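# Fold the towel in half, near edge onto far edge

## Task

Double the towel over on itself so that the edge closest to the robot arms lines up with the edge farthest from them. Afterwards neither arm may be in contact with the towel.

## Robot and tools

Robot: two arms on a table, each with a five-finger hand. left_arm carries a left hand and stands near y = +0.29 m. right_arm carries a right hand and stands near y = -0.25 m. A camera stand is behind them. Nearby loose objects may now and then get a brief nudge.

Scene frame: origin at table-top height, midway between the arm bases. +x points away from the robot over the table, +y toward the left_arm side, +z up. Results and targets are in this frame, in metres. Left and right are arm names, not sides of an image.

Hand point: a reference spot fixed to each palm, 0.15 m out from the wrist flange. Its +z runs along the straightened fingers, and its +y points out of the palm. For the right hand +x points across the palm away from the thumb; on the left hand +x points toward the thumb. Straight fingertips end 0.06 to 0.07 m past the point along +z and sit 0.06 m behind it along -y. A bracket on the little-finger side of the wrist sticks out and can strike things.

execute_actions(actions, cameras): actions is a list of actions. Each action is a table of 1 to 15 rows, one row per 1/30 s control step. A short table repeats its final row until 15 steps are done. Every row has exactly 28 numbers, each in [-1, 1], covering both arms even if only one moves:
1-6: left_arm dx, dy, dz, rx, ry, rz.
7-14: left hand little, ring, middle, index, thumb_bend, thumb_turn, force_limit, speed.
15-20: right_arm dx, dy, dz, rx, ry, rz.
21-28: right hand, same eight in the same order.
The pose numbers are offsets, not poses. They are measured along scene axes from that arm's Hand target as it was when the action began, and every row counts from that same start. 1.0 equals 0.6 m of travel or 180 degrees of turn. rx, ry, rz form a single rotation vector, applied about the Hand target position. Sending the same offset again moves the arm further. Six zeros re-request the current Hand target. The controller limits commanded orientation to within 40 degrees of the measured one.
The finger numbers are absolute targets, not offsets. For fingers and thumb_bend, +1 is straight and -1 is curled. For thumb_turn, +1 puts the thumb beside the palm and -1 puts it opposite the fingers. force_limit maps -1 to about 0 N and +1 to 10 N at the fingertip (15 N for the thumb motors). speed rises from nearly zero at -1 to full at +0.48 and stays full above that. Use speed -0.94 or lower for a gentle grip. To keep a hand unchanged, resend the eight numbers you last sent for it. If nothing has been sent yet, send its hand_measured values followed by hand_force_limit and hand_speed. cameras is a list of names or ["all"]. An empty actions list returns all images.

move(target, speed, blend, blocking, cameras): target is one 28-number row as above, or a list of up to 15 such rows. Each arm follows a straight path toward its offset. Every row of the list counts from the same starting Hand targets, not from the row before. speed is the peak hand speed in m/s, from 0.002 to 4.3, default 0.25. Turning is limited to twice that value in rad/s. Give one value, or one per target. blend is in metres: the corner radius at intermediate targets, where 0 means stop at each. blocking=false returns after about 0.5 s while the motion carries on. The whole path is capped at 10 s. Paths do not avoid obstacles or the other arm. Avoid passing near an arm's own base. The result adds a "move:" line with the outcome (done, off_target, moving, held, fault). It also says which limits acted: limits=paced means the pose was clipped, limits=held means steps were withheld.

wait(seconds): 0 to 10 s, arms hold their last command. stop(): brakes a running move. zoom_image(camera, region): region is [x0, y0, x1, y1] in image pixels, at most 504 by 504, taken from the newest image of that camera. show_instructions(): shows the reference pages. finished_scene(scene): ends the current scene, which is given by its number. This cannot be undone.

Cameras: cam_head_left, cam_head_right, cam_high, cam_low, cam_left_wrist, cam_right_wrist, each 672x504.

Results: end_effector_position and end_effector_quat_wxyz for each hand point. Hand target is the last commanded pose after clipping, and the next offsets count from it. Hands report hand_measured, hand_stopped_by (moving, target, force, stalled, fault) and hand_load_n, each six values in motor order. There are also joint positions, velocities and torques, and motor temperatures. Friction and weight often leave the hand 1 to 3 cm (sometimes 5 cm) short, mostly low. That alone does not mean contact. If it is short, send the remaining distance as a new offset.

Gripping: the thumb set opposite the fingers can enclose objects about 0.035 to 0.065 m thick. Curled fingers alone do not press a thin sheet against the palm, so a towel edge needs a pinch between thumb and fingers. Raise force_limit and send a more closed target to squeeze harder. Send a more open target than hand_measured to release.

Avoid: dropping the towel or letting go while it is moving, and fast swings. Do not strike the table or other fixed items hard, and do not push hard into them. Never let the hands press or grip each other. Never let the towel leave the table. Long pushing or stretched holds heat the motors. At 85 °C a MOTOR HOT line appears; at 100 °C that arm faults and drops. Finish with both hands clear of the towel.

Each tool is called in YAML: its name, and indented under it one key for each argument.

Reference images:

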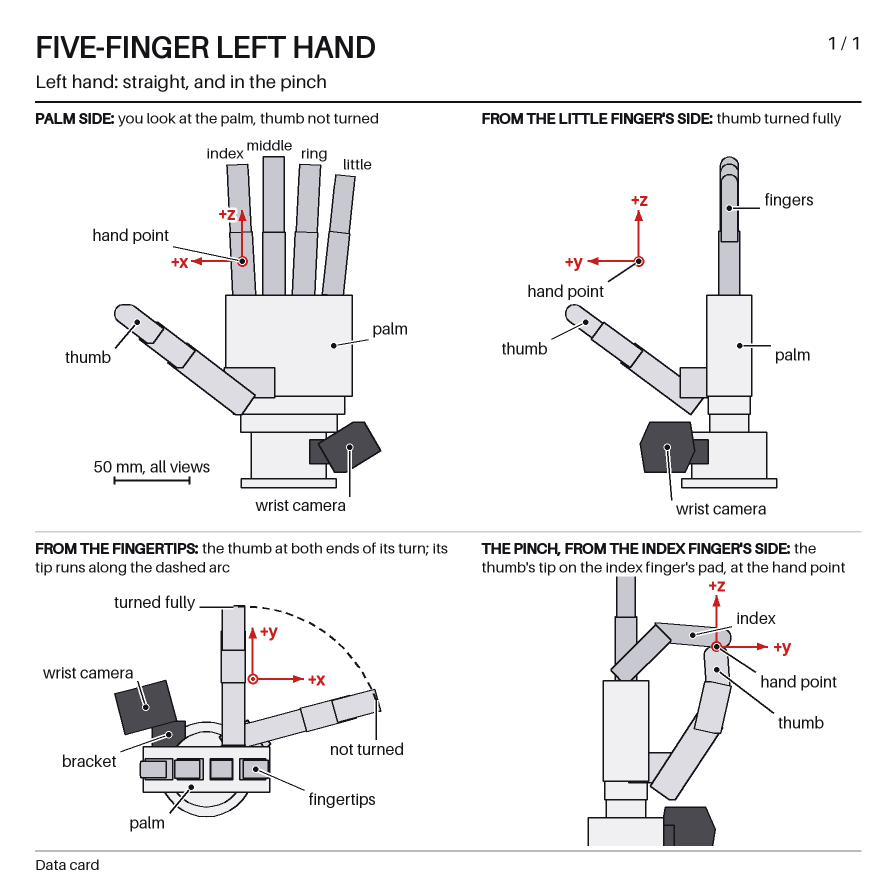

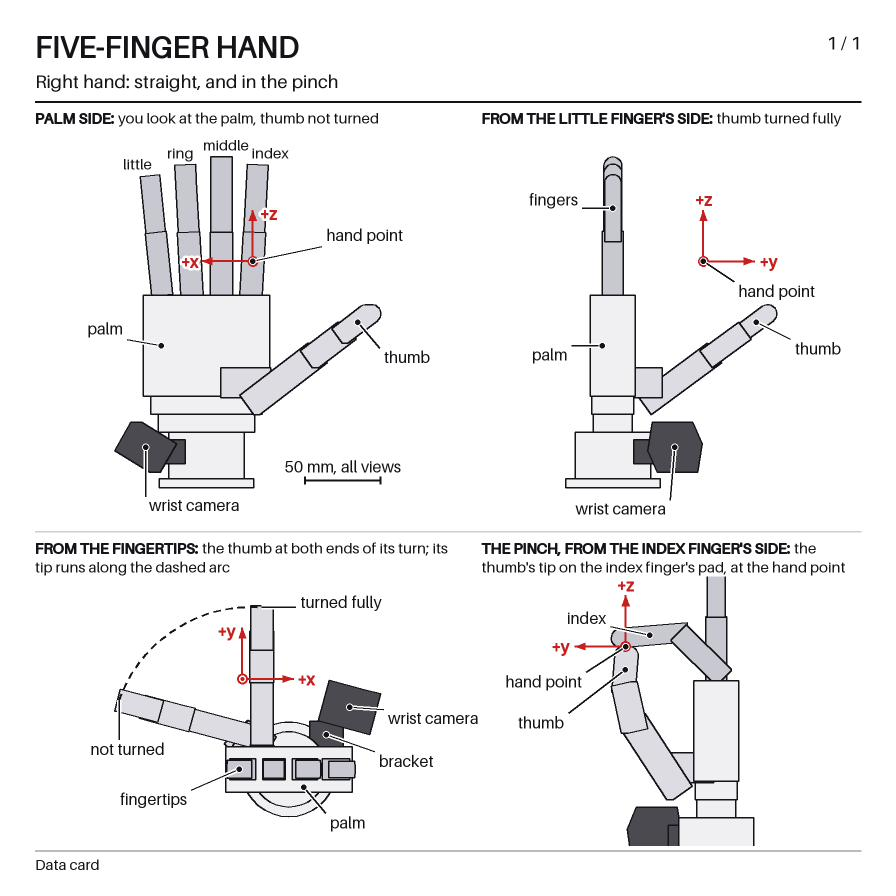

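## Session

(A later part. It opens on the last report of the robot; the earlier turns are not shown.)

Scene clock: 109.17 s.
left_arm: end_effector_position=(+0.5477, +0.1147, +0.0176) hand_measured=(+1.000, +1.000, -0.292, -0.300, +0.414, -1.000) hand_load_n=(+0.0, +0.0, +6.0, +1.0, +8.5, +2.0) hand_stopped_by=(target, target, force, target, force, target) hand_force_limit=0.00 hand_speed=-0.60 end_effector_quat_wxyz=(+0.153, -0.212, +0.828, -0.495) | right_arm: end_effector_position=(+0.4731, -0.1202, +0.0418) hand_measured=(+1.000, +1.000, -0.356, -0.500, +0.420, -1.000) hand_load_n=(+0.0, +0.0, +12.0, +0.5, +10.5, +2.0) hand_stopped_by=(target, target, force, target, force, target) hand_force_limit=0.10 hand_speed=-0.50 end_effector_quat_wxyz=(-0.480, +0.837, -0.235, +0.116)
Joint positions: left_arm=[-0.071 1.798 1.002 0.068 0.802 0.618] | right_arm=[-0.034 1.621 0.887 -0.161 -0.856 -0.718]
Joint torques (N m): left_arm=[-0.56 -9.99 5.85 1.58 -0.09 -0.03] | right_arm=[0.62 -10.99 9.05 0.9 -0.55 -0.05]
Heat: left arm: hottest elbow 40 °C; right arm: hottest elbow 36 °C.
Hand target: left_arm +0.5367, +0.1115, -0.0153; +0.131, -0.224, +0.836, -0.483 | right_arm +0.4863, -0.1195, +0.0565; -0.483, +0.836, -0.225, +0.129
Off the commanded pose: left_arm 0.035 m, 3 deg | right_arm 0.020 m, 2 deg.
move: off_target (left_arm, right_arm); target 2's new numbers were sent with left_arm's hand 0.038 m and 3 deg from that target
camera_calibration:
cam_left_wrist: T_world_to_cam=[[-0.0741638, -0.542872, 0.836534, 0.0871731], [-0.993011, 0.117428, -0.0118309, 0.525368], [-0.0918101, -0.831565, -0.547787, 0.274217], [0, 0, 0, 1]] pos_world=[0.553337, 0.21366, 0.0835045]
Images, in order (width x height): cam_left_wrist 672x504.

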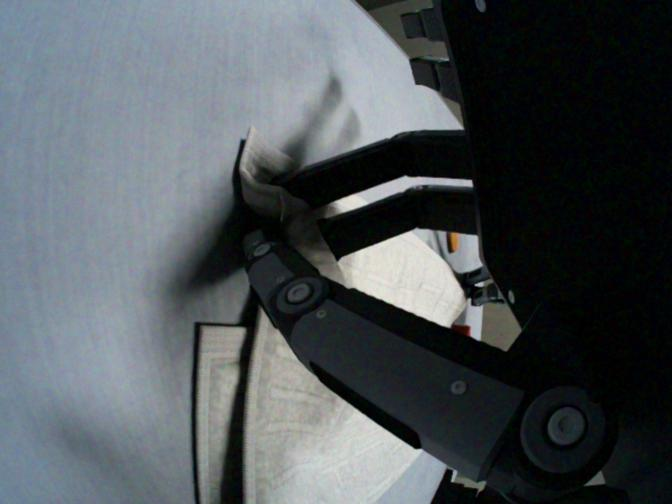

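move:
  target:
    - [0,0,0.02,0,0,0, 1,1,-0.5,-0.5,0.2,-1,0.2,-0.5, 0,0,0,0,0,0, 1,1,-0.5,-0.5,0.2,-1,0.1,-0.5]
    - [0.0,0.01,0.13,0,0,0, 1,1,-0.5,-0.5,0.2,-1,0.2,-0.5, 0,0,0.02,0,0,0, 1,1,-0.5,-0.5,0.2,-1,0.1,-0.5]
  speed: 0.08
  cameras: ["all"]

Scene clock: 111.67 s.
left_arm: end_effector_position=(+0.5190, +0.1176, +0.0402) hand_measured=(+1.000, +1.000, -0.328, -0.384, +0.404, -1.000) hand_load_n=(+0.0, +0.0, +12.5, +8.5, +21.5, +2.0) hand_stopped_by=(target, target, force, force, force, target) hand_force_limit=0.20 hand_speed=-0.50 end_effector_quat_wxyz=(+0.109, -0.239, +0.838, -0.478) | right_arm: end_effector_position=(+0.4678, -0.1202, +0.0487) hand_measured=(+1.000, +1.000, -0.356, -0.500, +0.420, -1.000) hand_load_n=(+0.0, +0.0, +12.5, +0.0, +11.0, +2.0) hand_stopped_by=(target, target, force, target, force, target) hand_force_limit=0.10 hand_speed=-0.50 end_effector_quat_wxyz=(-0.479, +0.838, -0.238, +0.111)
Joint positions: left_arm=[-0.071 1.716 1.005 -0.126 0.797 0.618] | right_arm=[-0.034 1.599 0.887 -0.195 -0.856 -0.718]
Joint torques (N m): left_arm=[0.67 -14.27 10.99 0.83 0.53 0.08] | right_arm=[0.62 -10.93 10 0.88 -0.56 -0.05]
Heat: left arm: hottest elbow 40 °C; right arm: hottest elbow 36 °C.
Hand target: left_arm +0.5367, +0.1176, +0.0627; +0.131, -0.224, +0.836, -0.483 | right_arm +0.4864, -0.1195, +0.0686; -0.483, +0.836, -0.225, +0.129
Off the commanded pose: left_arm 0.029 m, 3 deg | right_arm 0.027 m, 3 deg.
move: off_target (left_arm, right_arm)
camera_calibration:
cam_left_wrist: T_world_to_cam=[[0.0188768, -0.552591, 0.833239, 0.0206951], [-0.988681, 0.113747, 0.0978334, 0.490572], [-0.14884, -0.825654, -0.544189, 0.31503], [0, 0, 0, 1]] pos_world=[0.531518, 0.215741, 0.106198]
cam_right_wrist: T_world_to_cam=[[-0.0935453, -0.563027, -0.821127, 0.0126676], [-0.994491, 0.0136595, 0.103929, 0.46921], [-0.0472989, 0.826325, -0.561203, 0.260317], [0, 0, 0, 1]] pos_world=[0.480122, -0.214383, 0.107728]

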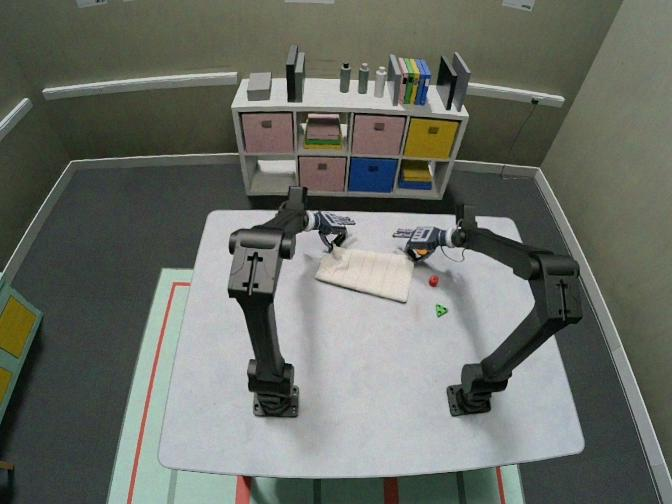

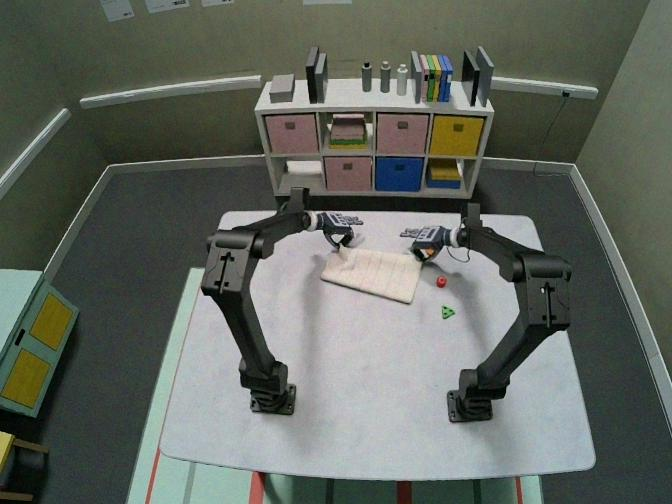

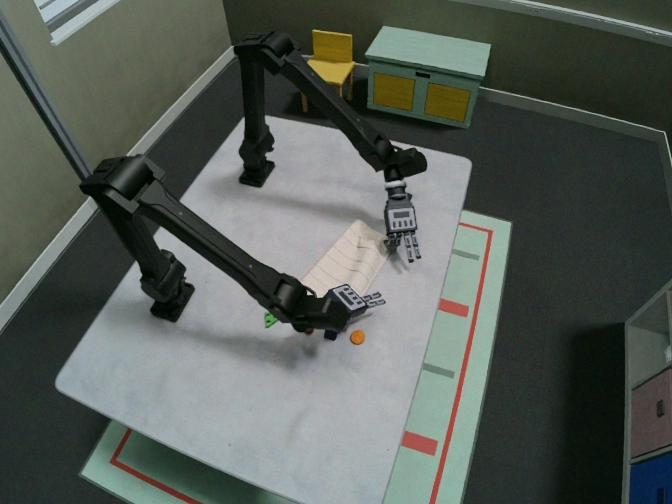

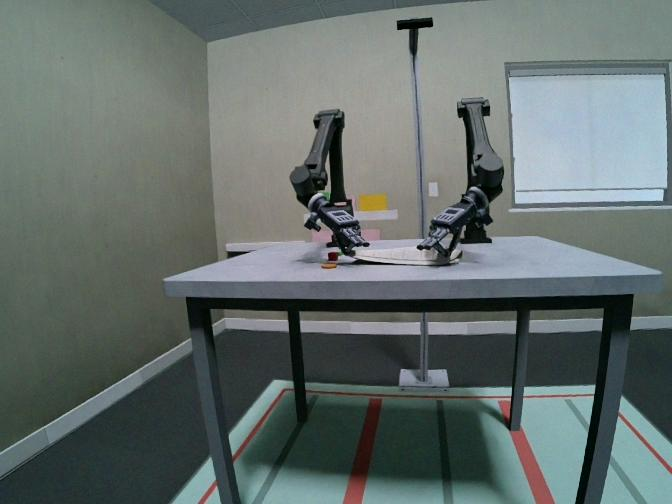

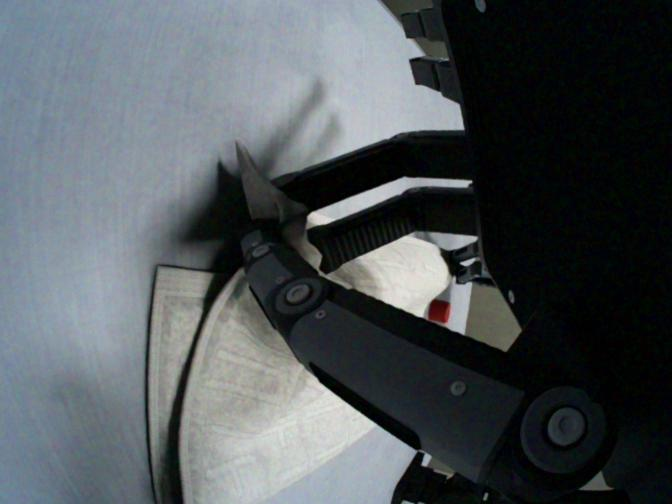

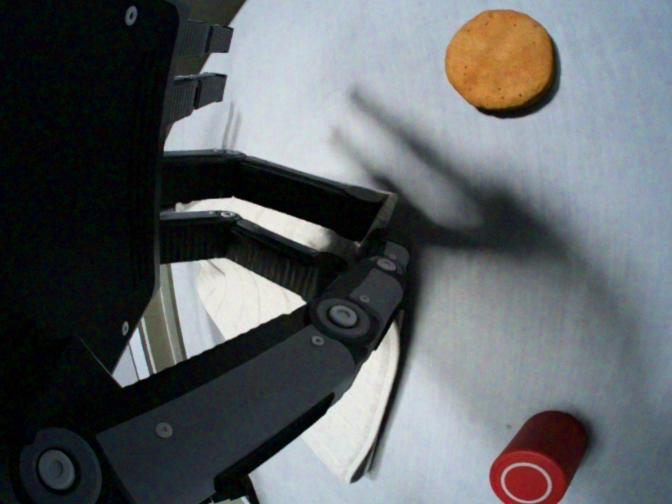

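move:
  target:
    - [-0.04,0.01,0.03,0,0,0, 1,1,-0.5,-0.5,0.2,-1,0.2,-0.5, -0.04,0,0.03,0,0,0, 1,1,-0.5,-0.5,0.2,-1,0.1,-0.5]
    - [-0.093,0.03,0.02,0,0,0, 1,1,-0.5,-0.5,0.2,-1,0.2,-0.5, -0.085,0,0.02,0,0,0, 1,1,-0.5,-0.5,0.2,-1,0.1,-0.5]
  speed: 0.08
  blend: [0.02,0]
  cameras: ["all"]

Scene clock: 114.67 s.
left_arm: end_effector_position=(+0.4787, +0.1266, +0.0671) hand_measured=(+1.000, +1.000, -0.328, -0.384, +0.404, -1.000) hand_load_n=(+0.0, +0.0, +13.0, +8.5, +21.5, +2.0) hand_stopped_by=(target, target, force, force, force, target) hand_force_limit=0.20 hand_speed=-0.50 end_effector_quat_wxyz=(+0.119, -0.226, +0.837, -0.484) | right_arm: end_effector_position=(+0.4368, -0.1198, +0.0783) hand_measured=(+1.000, +1.000, -0.356, -0.500, +0.420, -1.000) hand_load_n=(+0.0, +0.0, +12.5, +0.0, +10.5, +2.0) hand_stopped_by=(target, target, force, target, force, target) hand_force_limit=0.10 hand_speed=-0.50 end_effector_quat_wxyz=(-0.483, +0.836, -0.230, +0.126)
Joint positions: left_arm=[-0.056 1.572 0.898 -0.153 0.818 0.648] | right_arm=[-0.034 1.457 0.81 -0.224 -0.856 -0.718]
Joint torques (N m): left_arm=[1.9 -12.69 7.65 0.87 0.59 0.08] | right_arm=[0.5 -9.35 6.87 1.42 -0.57 -0.07]
Heat: left arm: hottest elbow 40 °C; right arm: hottest elbow 36 °C.
Hand target: left_arm +0.4810, +0.1356, +0.0748; +0.131, -0.224, +0.836, -0.483 | right_arm +0.4355, -0.1195, +0.0807; -0.483, +0.836, -0.225, +0.129
Off the commanded pose: left_arm 0.012 m, 1 deg | right_arm 0.003 m, 1 deg.
move: off_target (left_arm); blend cut to 0.0149 m at target 1
camera_calibration:
cam_left_wrist: T_world_to_cam=[[-0.0160815, -0.549904, 0.835073, 0.020294], [-0.989627, 0.127997, 0.0652294, 0.44783], [-0.142757, -0.825362, -0.546258, 0.328345], [0, 0, 0, 1]] pos_world=[0.490384, 0.224842, 0.133202]
cam_right_wrist: T_world_to_cam=[[-0.0637272, -0.563406, -0.823719, 0.0213931], [-0.997603, 0.013673, 0.0678278, 0.439503], [-0.0269519, 0.826067, -0.562927, 0.266354], [0, 0, 0, 1]] pos_world=[0.446992, -0.213983, 0.137749]

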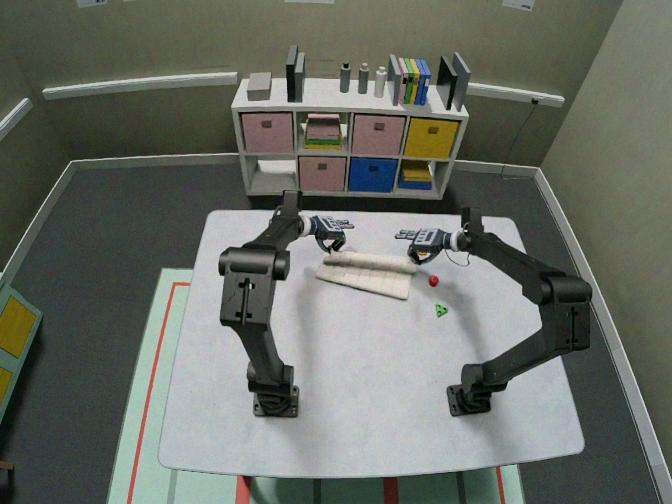

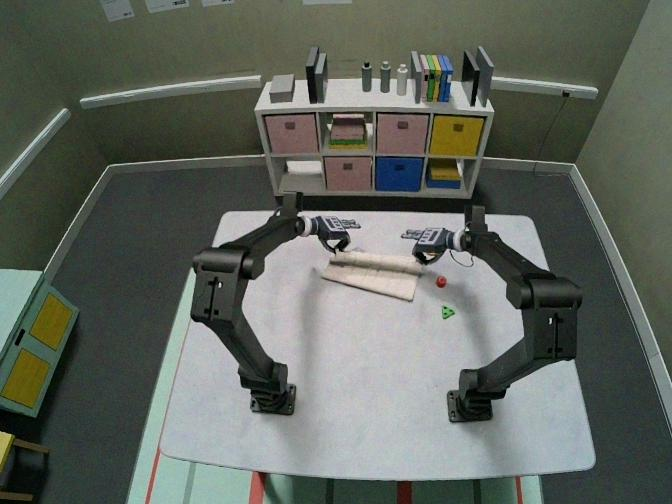

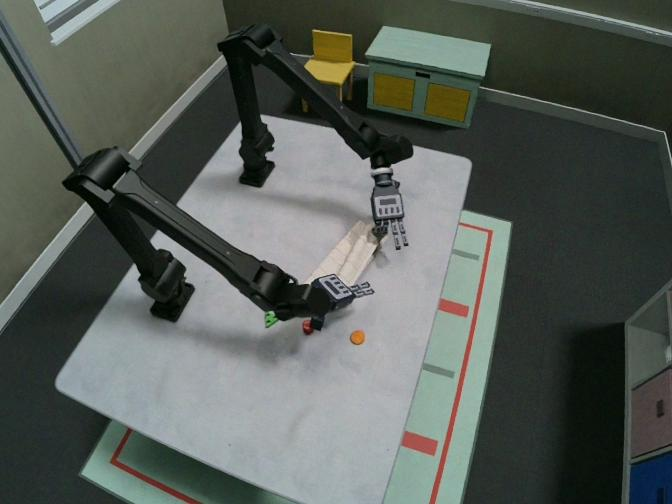

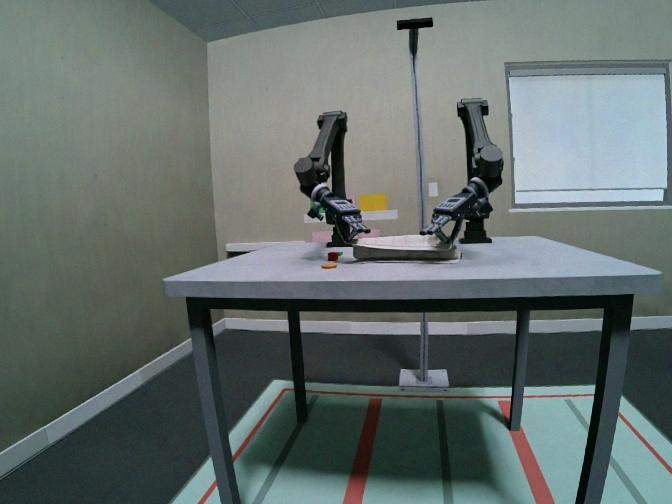

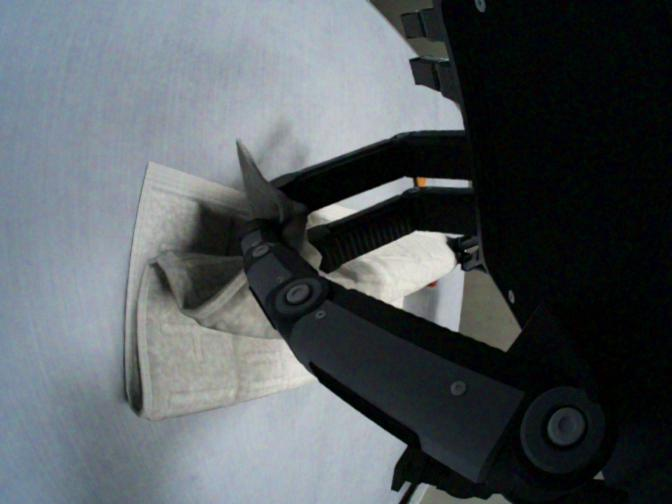

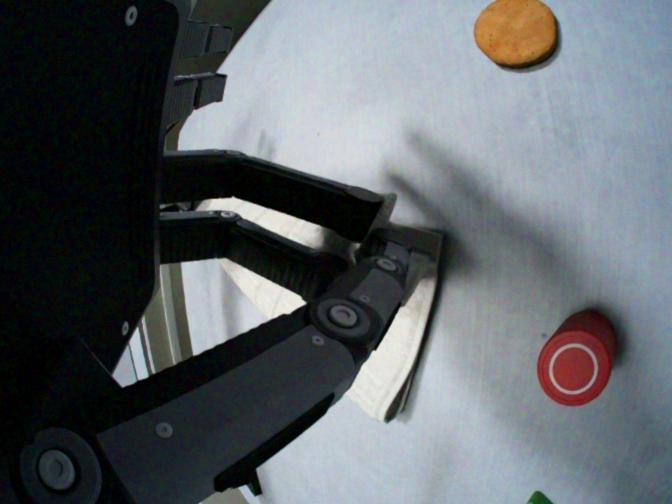

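move:
  target:
    - [-0.05,0.005,0.09,0,0,0, 1,1,-0.5,-0.5,0.2,-1,0.2,-0.5, -0.06,0,0.09,0,0,0, 1,1,-0.5,-0.5,0.2,-1,0.1,-0.5]
    - [-0.133,0.015,0.14,0,0,0, 1,1,-0.5,-0.5,0.2,-1,0.2,-0.5, -0.16,-0.005,0.12,0,0,0, 1,1,-0.5,-0.5,0.2,-1,0.1,-0.5]
  speed: 0.08
  blend: [0.02,0]
  cameras: ["all"]

Scene clock: 117.90 s.
left_arm: end_effector_position=(+0.4001, +0.1357, +0.1548) hand_measured=(+1.000, +1.000, -0.328, -0.384, +0.404, -1.000) hand_load_n=(+0.0, +0.0, +13.0, +8.5, +21.0, +2.0) hand_stopped_by=(target, target, force, force, force, target) hand_force_limit=0.20 hand_speed=-0.50 end_effector_quat_wxyz=(+0.121, -0.224, +0.836, -0.486) | right_arm: end_effector_position=(+0.3419, -0.1178, +0.1543) hand_measured=(+1.000, +1.000, -0.356, -0.500, +0.420, -1.000) hand_load_n=(+0.0, +0.0, +12.5, +0.0, +10.5, +2.0) hand_stopped_by=(target, target, force, target, force, target) hand_force_limit=0.10 hand_speed=-0.50 end_effector_quat_wxyz=(-0.486, +0.836, -0.222, +0.128)
Joint positions: left_arm=[-0.042 1.23 0.82 -0.423 0.83 0.663] | right_arm=[-0.034 1.067 0.704 -0.503 -0.864 -0.728]
Joint torques (N m): left_arm=[2.14 -8.53 8.84 0.84 0.52 0.13] | right_arm=[-0.44 -4.95 7.9 1.07 -0.61 -0.12]
Heat: left arm: hottest elbow 40 °C; right arm: hottest elbow 36 °C.
Hand target: left_arm +0.4012, +0.1447, +0.1587; +0.131, -0.224, +0.836, -0.483 | right_arm +0.3394, -0.1224, +0.1527; -0.483, +0.836, -0.225, +0.129
Off the commanded pose: left_arm 0.010 m, 1 deg | right_arm 0.005 m, 0 deg.
move: done
camera_calibration:
cam_left_wrist: T_world_to_cam=[[-0.0215721, -0.547704, 0.836394, -0.0475233], [-0.989666, 0.130323, 0.0598153, 0.363722], [-0.141762, -0.82646, -0.544855, 0.37204], [0, 0, 0, 1]] pos_world=[0.411679, 0.234046, 0.2207]
cam_right_wrist: T_world_to_cam=[[-0.047704, -0.562623, -0.825336, 0.0739065], [-0.998455, 0.00328562, 0.0554704, 0.34057], [-0.0284972, 0.826707, -0.561911, 0.305478], [0, 0, 0, 1]] pos_world=[0.352275, -0.212078, 0.213758]

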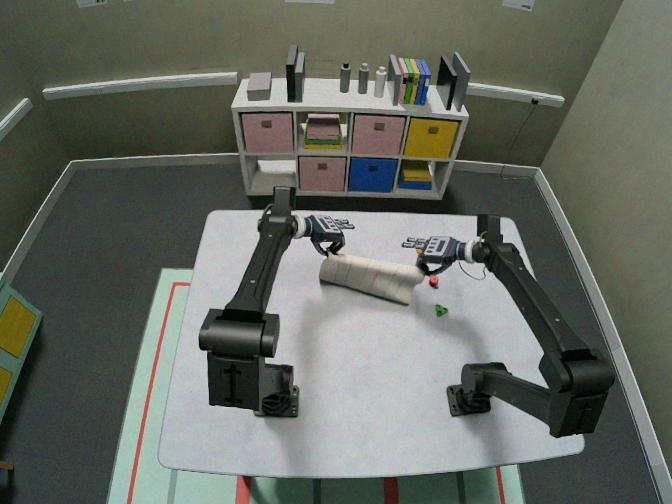

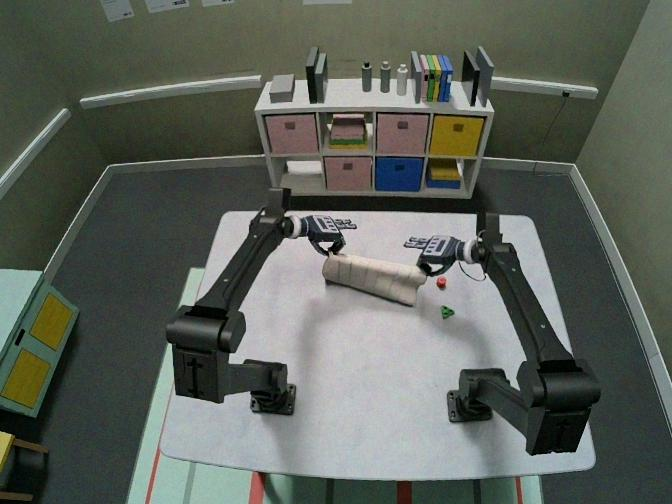

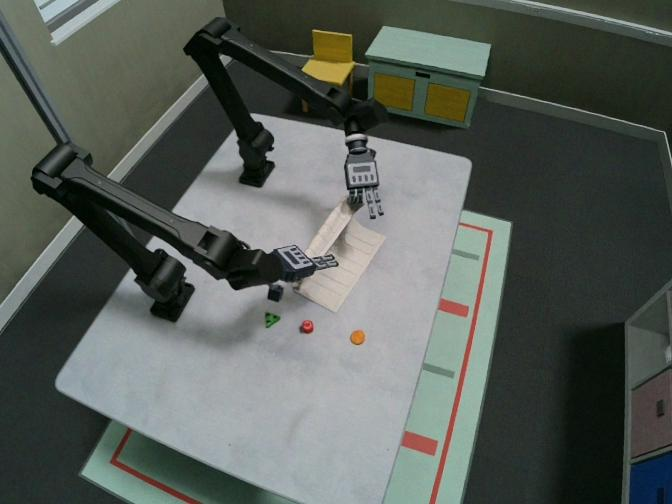

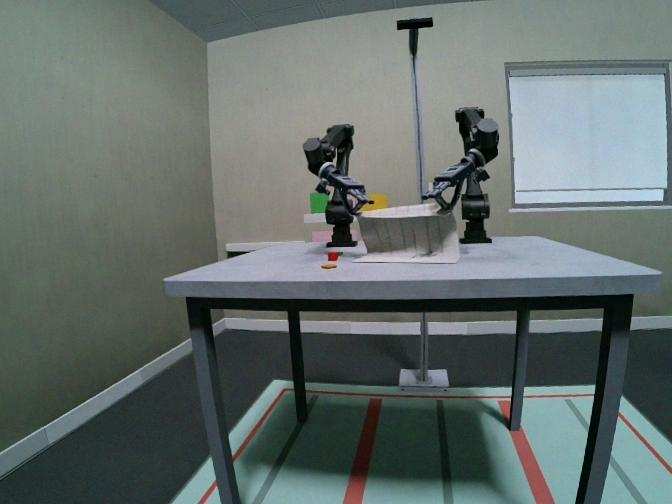

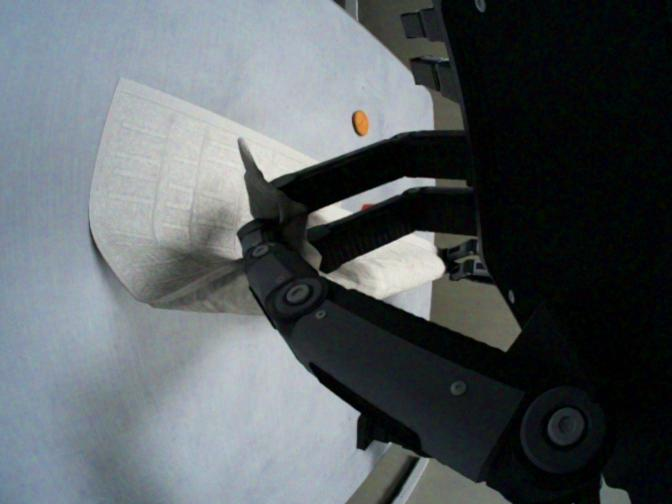

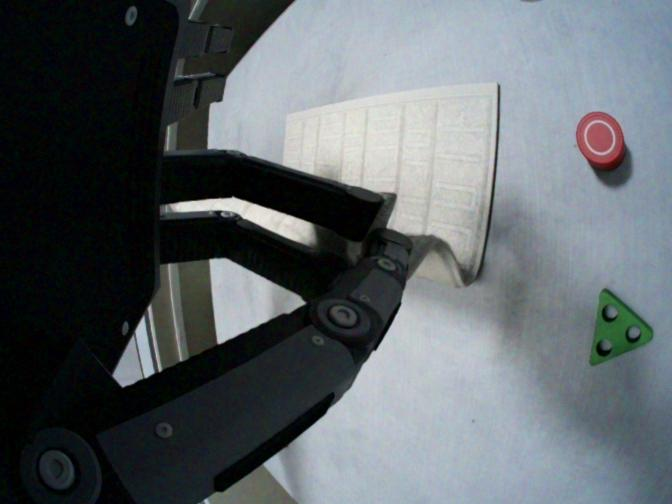

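zoom_image:
  camera: "cam_high"
  region: [270, 180, 420, 330]

zoom_image:
  camera: "cam_head_left"
  region: [290, 200, 450, 320]

Scaled by 3.360.

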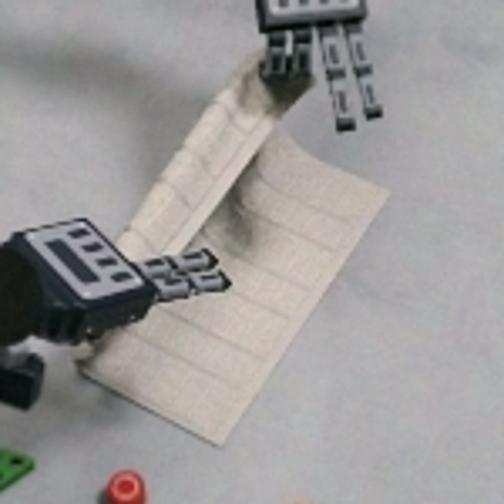

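Scaled by 3.150.

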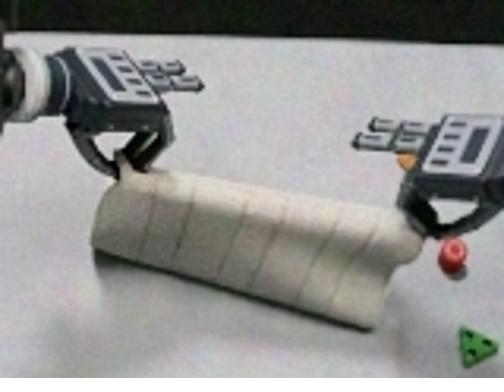

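move:
  target:
    - [-0.152,0.039,-0.098,0,0,0, 1,1,-0.5,-0.5,0.2,-1,0.2,-0.5, -0.124,0.054,-0.088,0,0,0, 1,1,-0.5,-0.5,0.2,-1,0.1,-0.5]
  speed: 0.1
  cameras: ["cam_head_left","cam_high","cam_low","cam_left_wrist","cam_right_wrist"]

Scene clock: 130.77 s.
left_arm: end_effector_position=(+0.3023, +0.1616, +0.0950) hand_measured=(+1.000, +1.000, -0.328, -0.384, +0.404, -1.000) hand_load_n=(-0.5, +0.0, +13.0, +8.5, +21.0, +2.0) hand_stopped_by=(target, target, force, force, force, target) hand_force_limit=0.20 hand_speed=-0.50 end_effector_quat_wxyz=(+0.108, -0.232, +0.838, -0.482) | right_arm: end_effector_position=(+0.2639, -0.0921, +0.0987) hand_measured=(+1.000, +1.000, -0.356, -0.500, +0.420, -1.000) hand_load_n=(+0.0, +0.0, +12.5, +0.0, +10.5, +2.0) hand_stopped_by=(target, target, force, target, force, target) hand_force_limit=0.10 hand_speed=-0.50 end_effector_quat_wxyz=(-0.481, +0.837, -0.230, +0.122)
Joint positions: left_arm=[0.038 1.04 0.528 -0.421 0.88 0.756] | right_arm=[0.078 0.876 0.433 -0.351 -0.781 -0.601]
Joint torques (N m): left_arm=[2.26 -5.3 8.32 1.98 0.62 0.13] | right_arm=[1.2 -2.55 7.77 2.43 -0.16 0.08]
Heat: left arm: hottest elbow 40 °C; right arm: hottest elbow 36 °C.
Hand target: left_arm +0.3101, +0.1681, +0.1000; +0.131, -0.224, +0.836, -0.483 | right_arm +0.2650, -0.0900, +0.0998; -0.483, +0.836, -0.225, +0.129
Off the commanded pose: left_arm 0.011 m, 3 deg | right_arm 0.003 m, 1 deg.
move: off_target (left_arm)
camera_calibration:
cam_left_wrist: T_world_to_cam=[[0.004941, -0.547807, 0.83659, 0.00649125], [-0.987533, 0.128956, 0.0902744, 0.263873], [-0.157337, -0.826606, -0.54034, 0.351338], [0, 0, 0, 1]] pos_world=[0.315829, 0.259946, 0.160591]
cam_right_wrist: T_world_to_cam=[[-0.0687863, -0.565106, -0.822146, 0.0437901], [-0.997054, 0.0109117, 0.0759201, 0.264005], [-0.033932, 0.824946, -0.564192, 0.252192], [0, 0, 0, 1]] pos_world=[0.274797, -0.18618, 0.158243]
Images, in order (width x height): cam_head_left 672x504, cam_high 672x504, cam_low 672x504, cam_left_wrist 672x504, cam_right_wrist 672x504.

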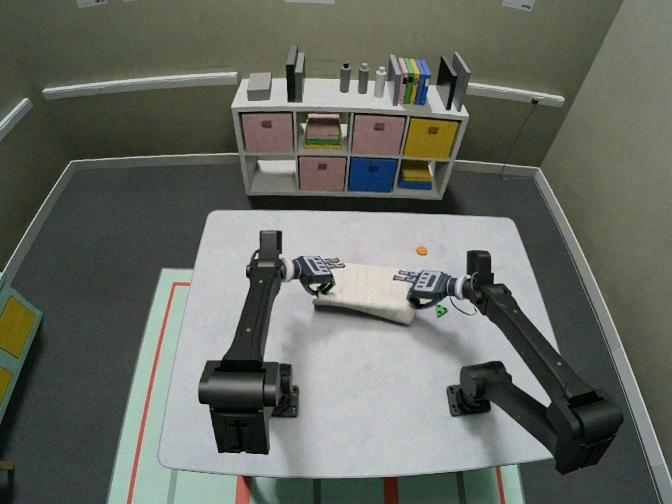

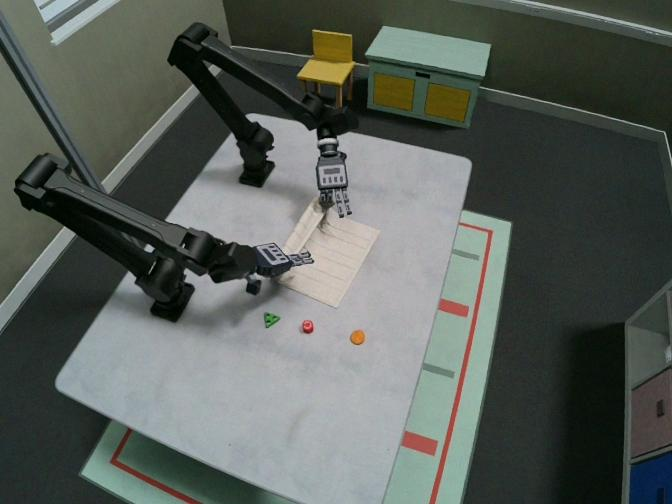

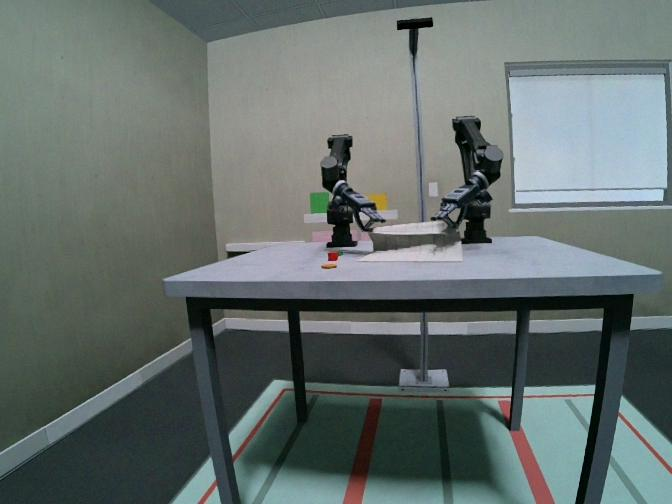

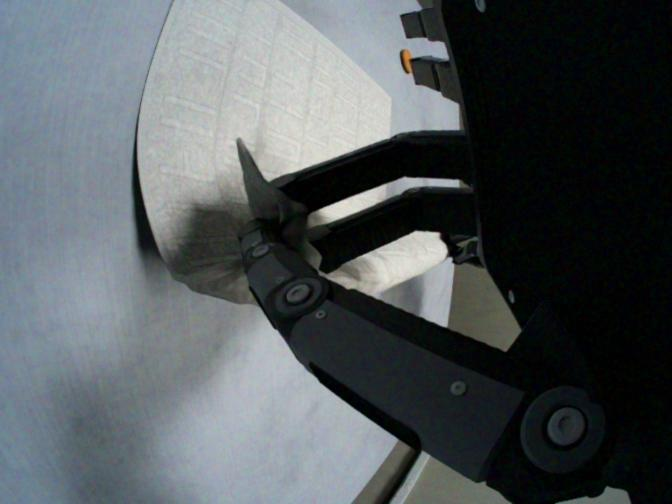

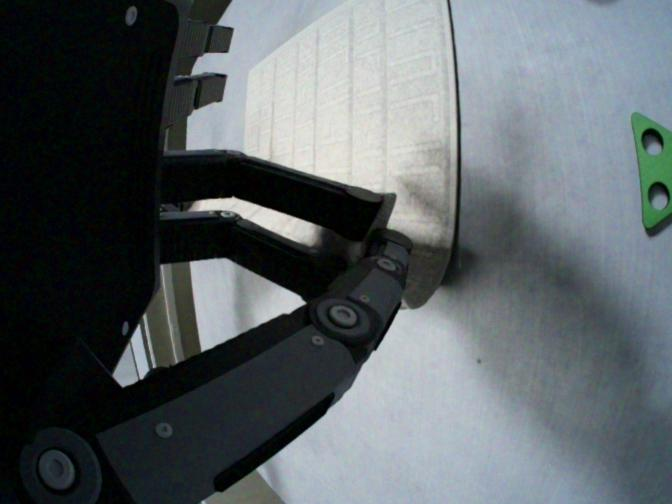

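move:
  target:
    - [0.04,-0.004,0.055,0,0,0, 1,1,-0.5,-0.5,0.2,-1,0.2,-0.5, 0.04,-0.004,0.055,0,0,0, 1,1,-0.5,-0.5,0.2,-1,0.1,-0.5]
    - [0.083,-0.008,0.075,0,0,0, 1,1,-0.5,-0.5,0.2,-1,0.2,-0.5, 0.088,-0.008,0.075,0,0,0, 1,1,-0.5,-0.5,0.2,-1,0.1,-0.5]
    - [0.225,-0.025,0.042,0,0,0, 1,1,-0.5,-0.5,0.2,-1,0.2,-0.5, 0.233,-0.025,0.034,0,0,0, 1,1,-0.5,-0.5,0.2,-1,0.1,-0.5]
  speed: 0.1
  blend: [0.02,0.02,0]
  cameras: ["cam_head_left","cam_high","cam_low","cam_left_wrist","cam_right_wrist"]

Scene clock: 134.07 s.
left_arm: end_effector_position=(+0.4225, +0.1566, +0.1110) hand_measured=(+1.000, +1.000, -0.328, -0.384, +0.404, -1.000) hand_load_n=(+0.0, -0.5, +13.0, +8.5, +21.5, +2.0) hand_stopped_by=(target, target, force, force, force, target) hand_force_limit=0.20 hand_speed=-0.50 end_effector_quat_wxyz=(+0.111, -0.237, +0.838, -0.478) | right_arm: end_effector_position=(+0.3779, -0.0998, +0.1041) hand_measured=(+1.000, +1.000, -0.356, -0.500, +0.420, -1.000) hand_load_n=(+0.0, +0.0, +12.5, +0.0, +10.5, +2.0) hand_stopped_by=(target, target, force, target, force, target) hand_force_limit=0.10 hand_speed=-0.50 end_effector_quat_wxyz=(-0.477, +0.840, -0.236, +0.101)
Joint positions: left_arm=[0.011 1.363 0.827 -0.368 0.852 0.715] | right_arm=[0.02 1.278 0.727 -0.337 -0.83 -0.671]
Joint torques (N m): left_arm=[-0.26 -7.53 12.27 2.13 0.38 -0.17] | right_arm=[-0.67 -5.77 11.15 2.1 -0.57 -0.12]
Heat: left arm: hottest elbow 40 °C; right arm: hottest elbow 37 °C.
Hand target: left_arm +0.4450, +0.1530, +0.1250; +0.131, -0.224, +0.836, -0.483 | right_arm +0.4049, -0.1050, +0.1203; -0.483, +0.836, -0.225, +0.129
Off the commanded pose: left_arm 0.027 m, 3 deg | right_arm 0.032 m, 4 deg.
move: off_target (left_arm, right_arm); blend cut to 0.0156 m at target 1, 0.0156 m at target 2
camera_calibration:
cam_left_wrist: T_world_to_cam=[[0.0129312, -0.553227, 0.83293, -0.0122924], [-0.988789, 0.116849, 0.0929612, 0.383899], [-0.148756, -0.824795, -0.545514, 0.371483], [0, 0, 0, 1]] pos_world=[0.435014, 0.254739, 0.1772]
cam_right_wrist: T_world_to_cam=[[-0.0984248, -0.565109, -0.819124, 0.0626524], [-0.992843, -0.000183878, 0.119426, 0.370114], [-0.0676391, 0.825016, -0.561047, 0.27787], [0, 0, 0, 1]] pos_world=[0.392427, -0.193774, 0.163017]
Images, in order (width x height): cam_head_left 672x504, cam_high 672x504, cam_low 672x504, cam_left_wrist 672x504, cam_right_wrist 672x504.

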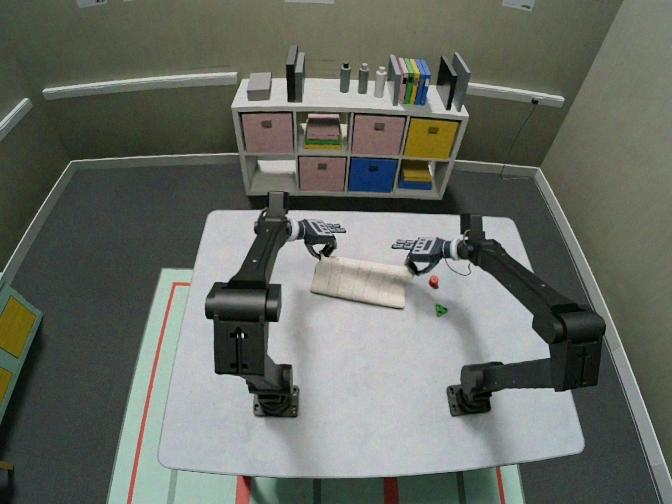

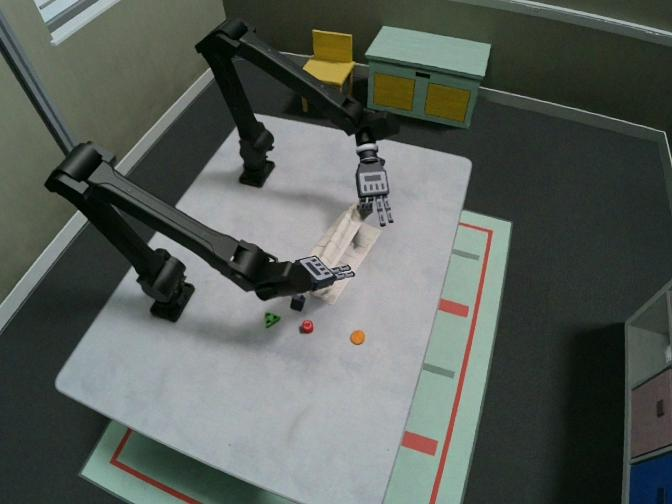

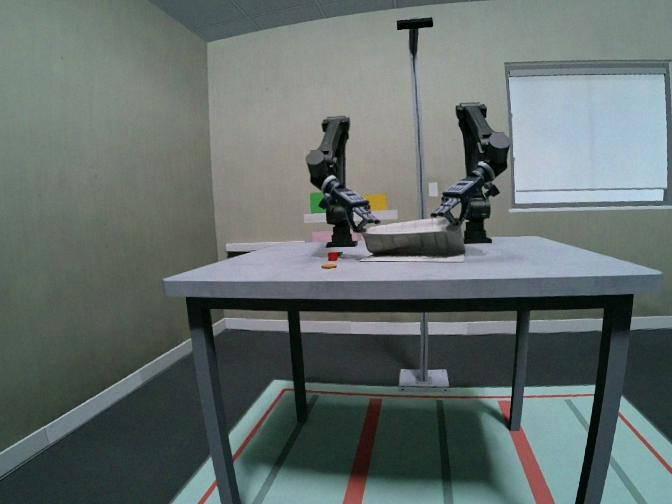

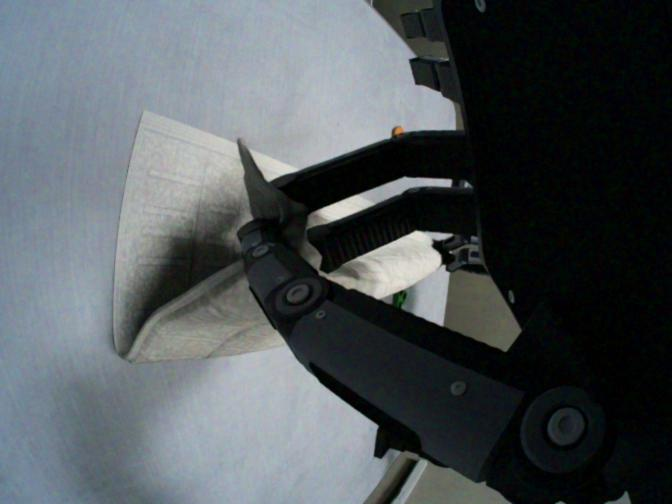

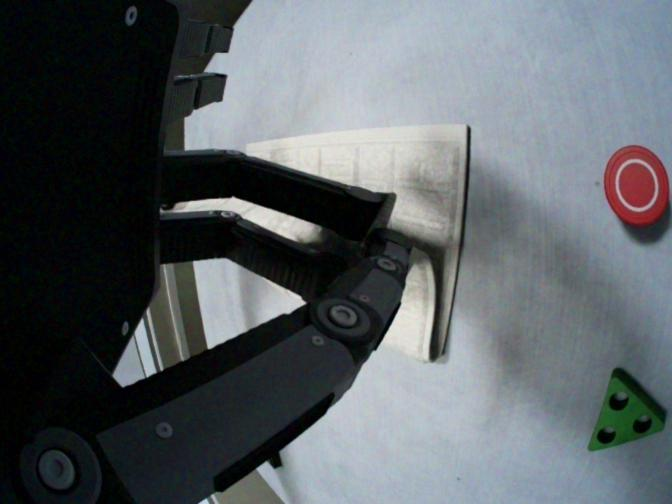

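move:
  target:
    - [0.025,0.003,-0.125,0,0,0, 1,1,-0.5,-0.5,0.2,-1,0.2,-0.5, 0.025,0.003,-0.117,0,0,0, 1,1,-0.5,-0.5,0.2,-1,0.1,-0.5]
  speed: 0.08
  cameras: ["cam_head_left","cam_high","cam_low","cam_left_wrist","cam_right_wrist"]

Scene clock: 136.73 s.
left_arm: end_effector_position=(+0.4560, +0.1569, +0.0532) hand_measured=(+1.000, +1.000, -0.328, -0.384, +0.404, -1.000) hand_load_n=(+0.0, +0.0, +13.0, +8.5, +21.5, +2.0) hand_stopped_by=(target, target, force, force, force, target) hand_force_limit=0.20 hand_speed=-0.50 end_effector_quat_wxyz=(+0.127, -0.228, +0.836, -0.483) | right_arm: end_effector_position=(+0.4178, -0.0981, +0.0559) hand_measured=(+1.000, +1.000, -0.356, -0.500, +0.420, -1.000) hand_load_n=(+0.0, +0.0, +13.0, +0.0, +10.5, +2.0) hand_stopped_by=(target, target, force, target, force, target) hand_force_limit=0.10 hand_speed=-0.50 end_effector_quat_wxyz=(-0.485, +0.837, -0.222, +0.125)
Joint positions: left_arm=[0.011 1.539 0.817 -0.144 0.852 0.715] | right_arm=[0.02 1.458 0.728 -0.101 -0.83 -0.672]
Joint torques (N m): left_arm=[-0.15 -9.35 7.54 2.18 0.46 -0.08] | right_arm=[-0.32 -7.41 6.28 2.33 -0.43 -0.06]
Heat: left arm: hottest elbow 41 °C; right arm: hottest elbow 37 °C.
Hand target: left_arm +0.4600, +0.1548, +0.0502; +0.131, -0.224, +0.836, -0.483 | right_arm +0.4197, -0.1032, +0.0500; -0.483, +0.836, -0.225, +0.129
Off the commanded pose: left_arm 0.006 m, 1 deg | right_arm 0.008 m, 1 deg.
move: done
camera_calibration:
cam_left_wrist: T_world_to_cam=[[-0.0185349, -0.553303, 0.832774, 0.049919], [-0.991628, 0.116631, 0.0554203, 0.425675], [-0.127791, -0.824775, -0.550832, 0.335807], [0, 0, 0, 1]] pos_world=[0.465949, 0.254939, 0.119811]
cam_right_wrist: T_world_to_cam=[[-0.0510438, -0.563467, -0.82456, 0.00867163], [-0.998054, -0.000837138, 0.0623559, 0.42079], [-0.0358257, 0.826138, -0.562327, 0.239081], [0, 0, 0, 1]] pos_world=[0.428978, -0.192275, 0.115353]
Images, in order (width x height): cam_head_left 672x504, cam_high 672x504, cam_low 672x504, cam_left_wrist 672x504, cam_right_wrist 672x504.

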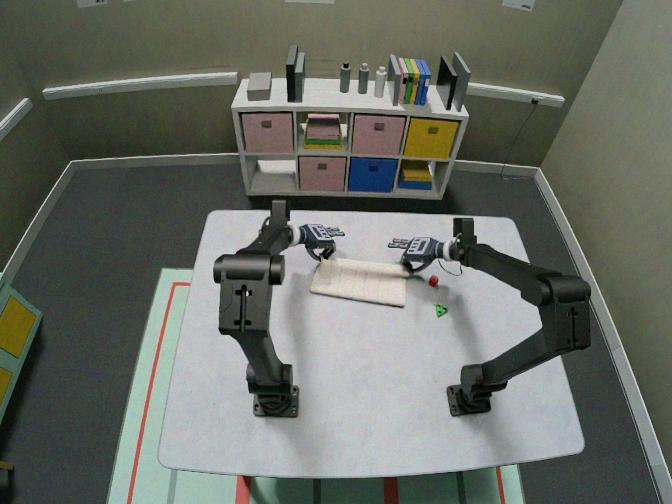

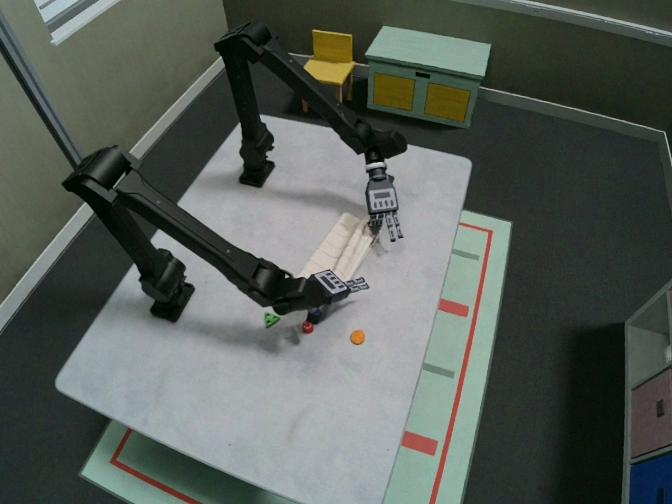

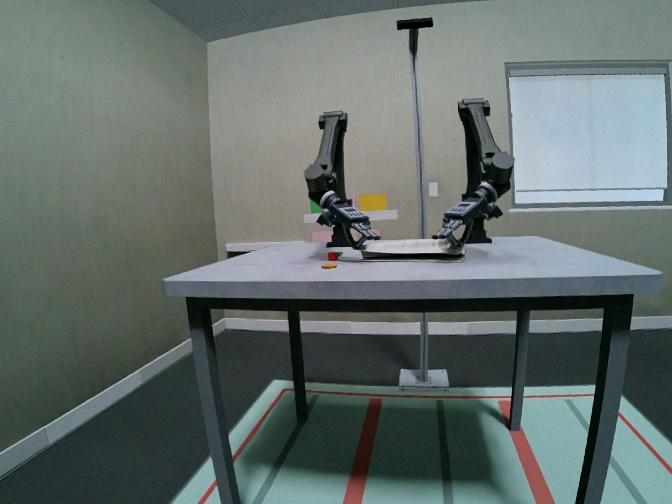

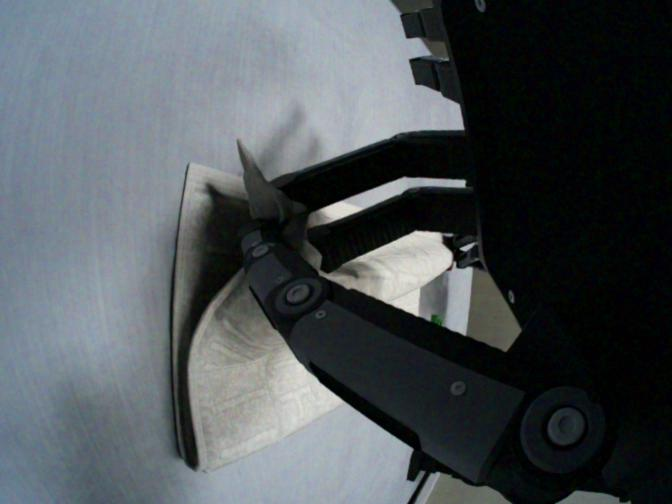

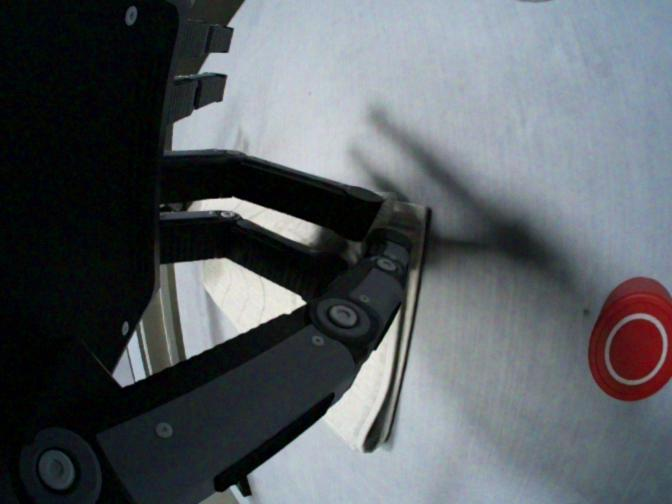

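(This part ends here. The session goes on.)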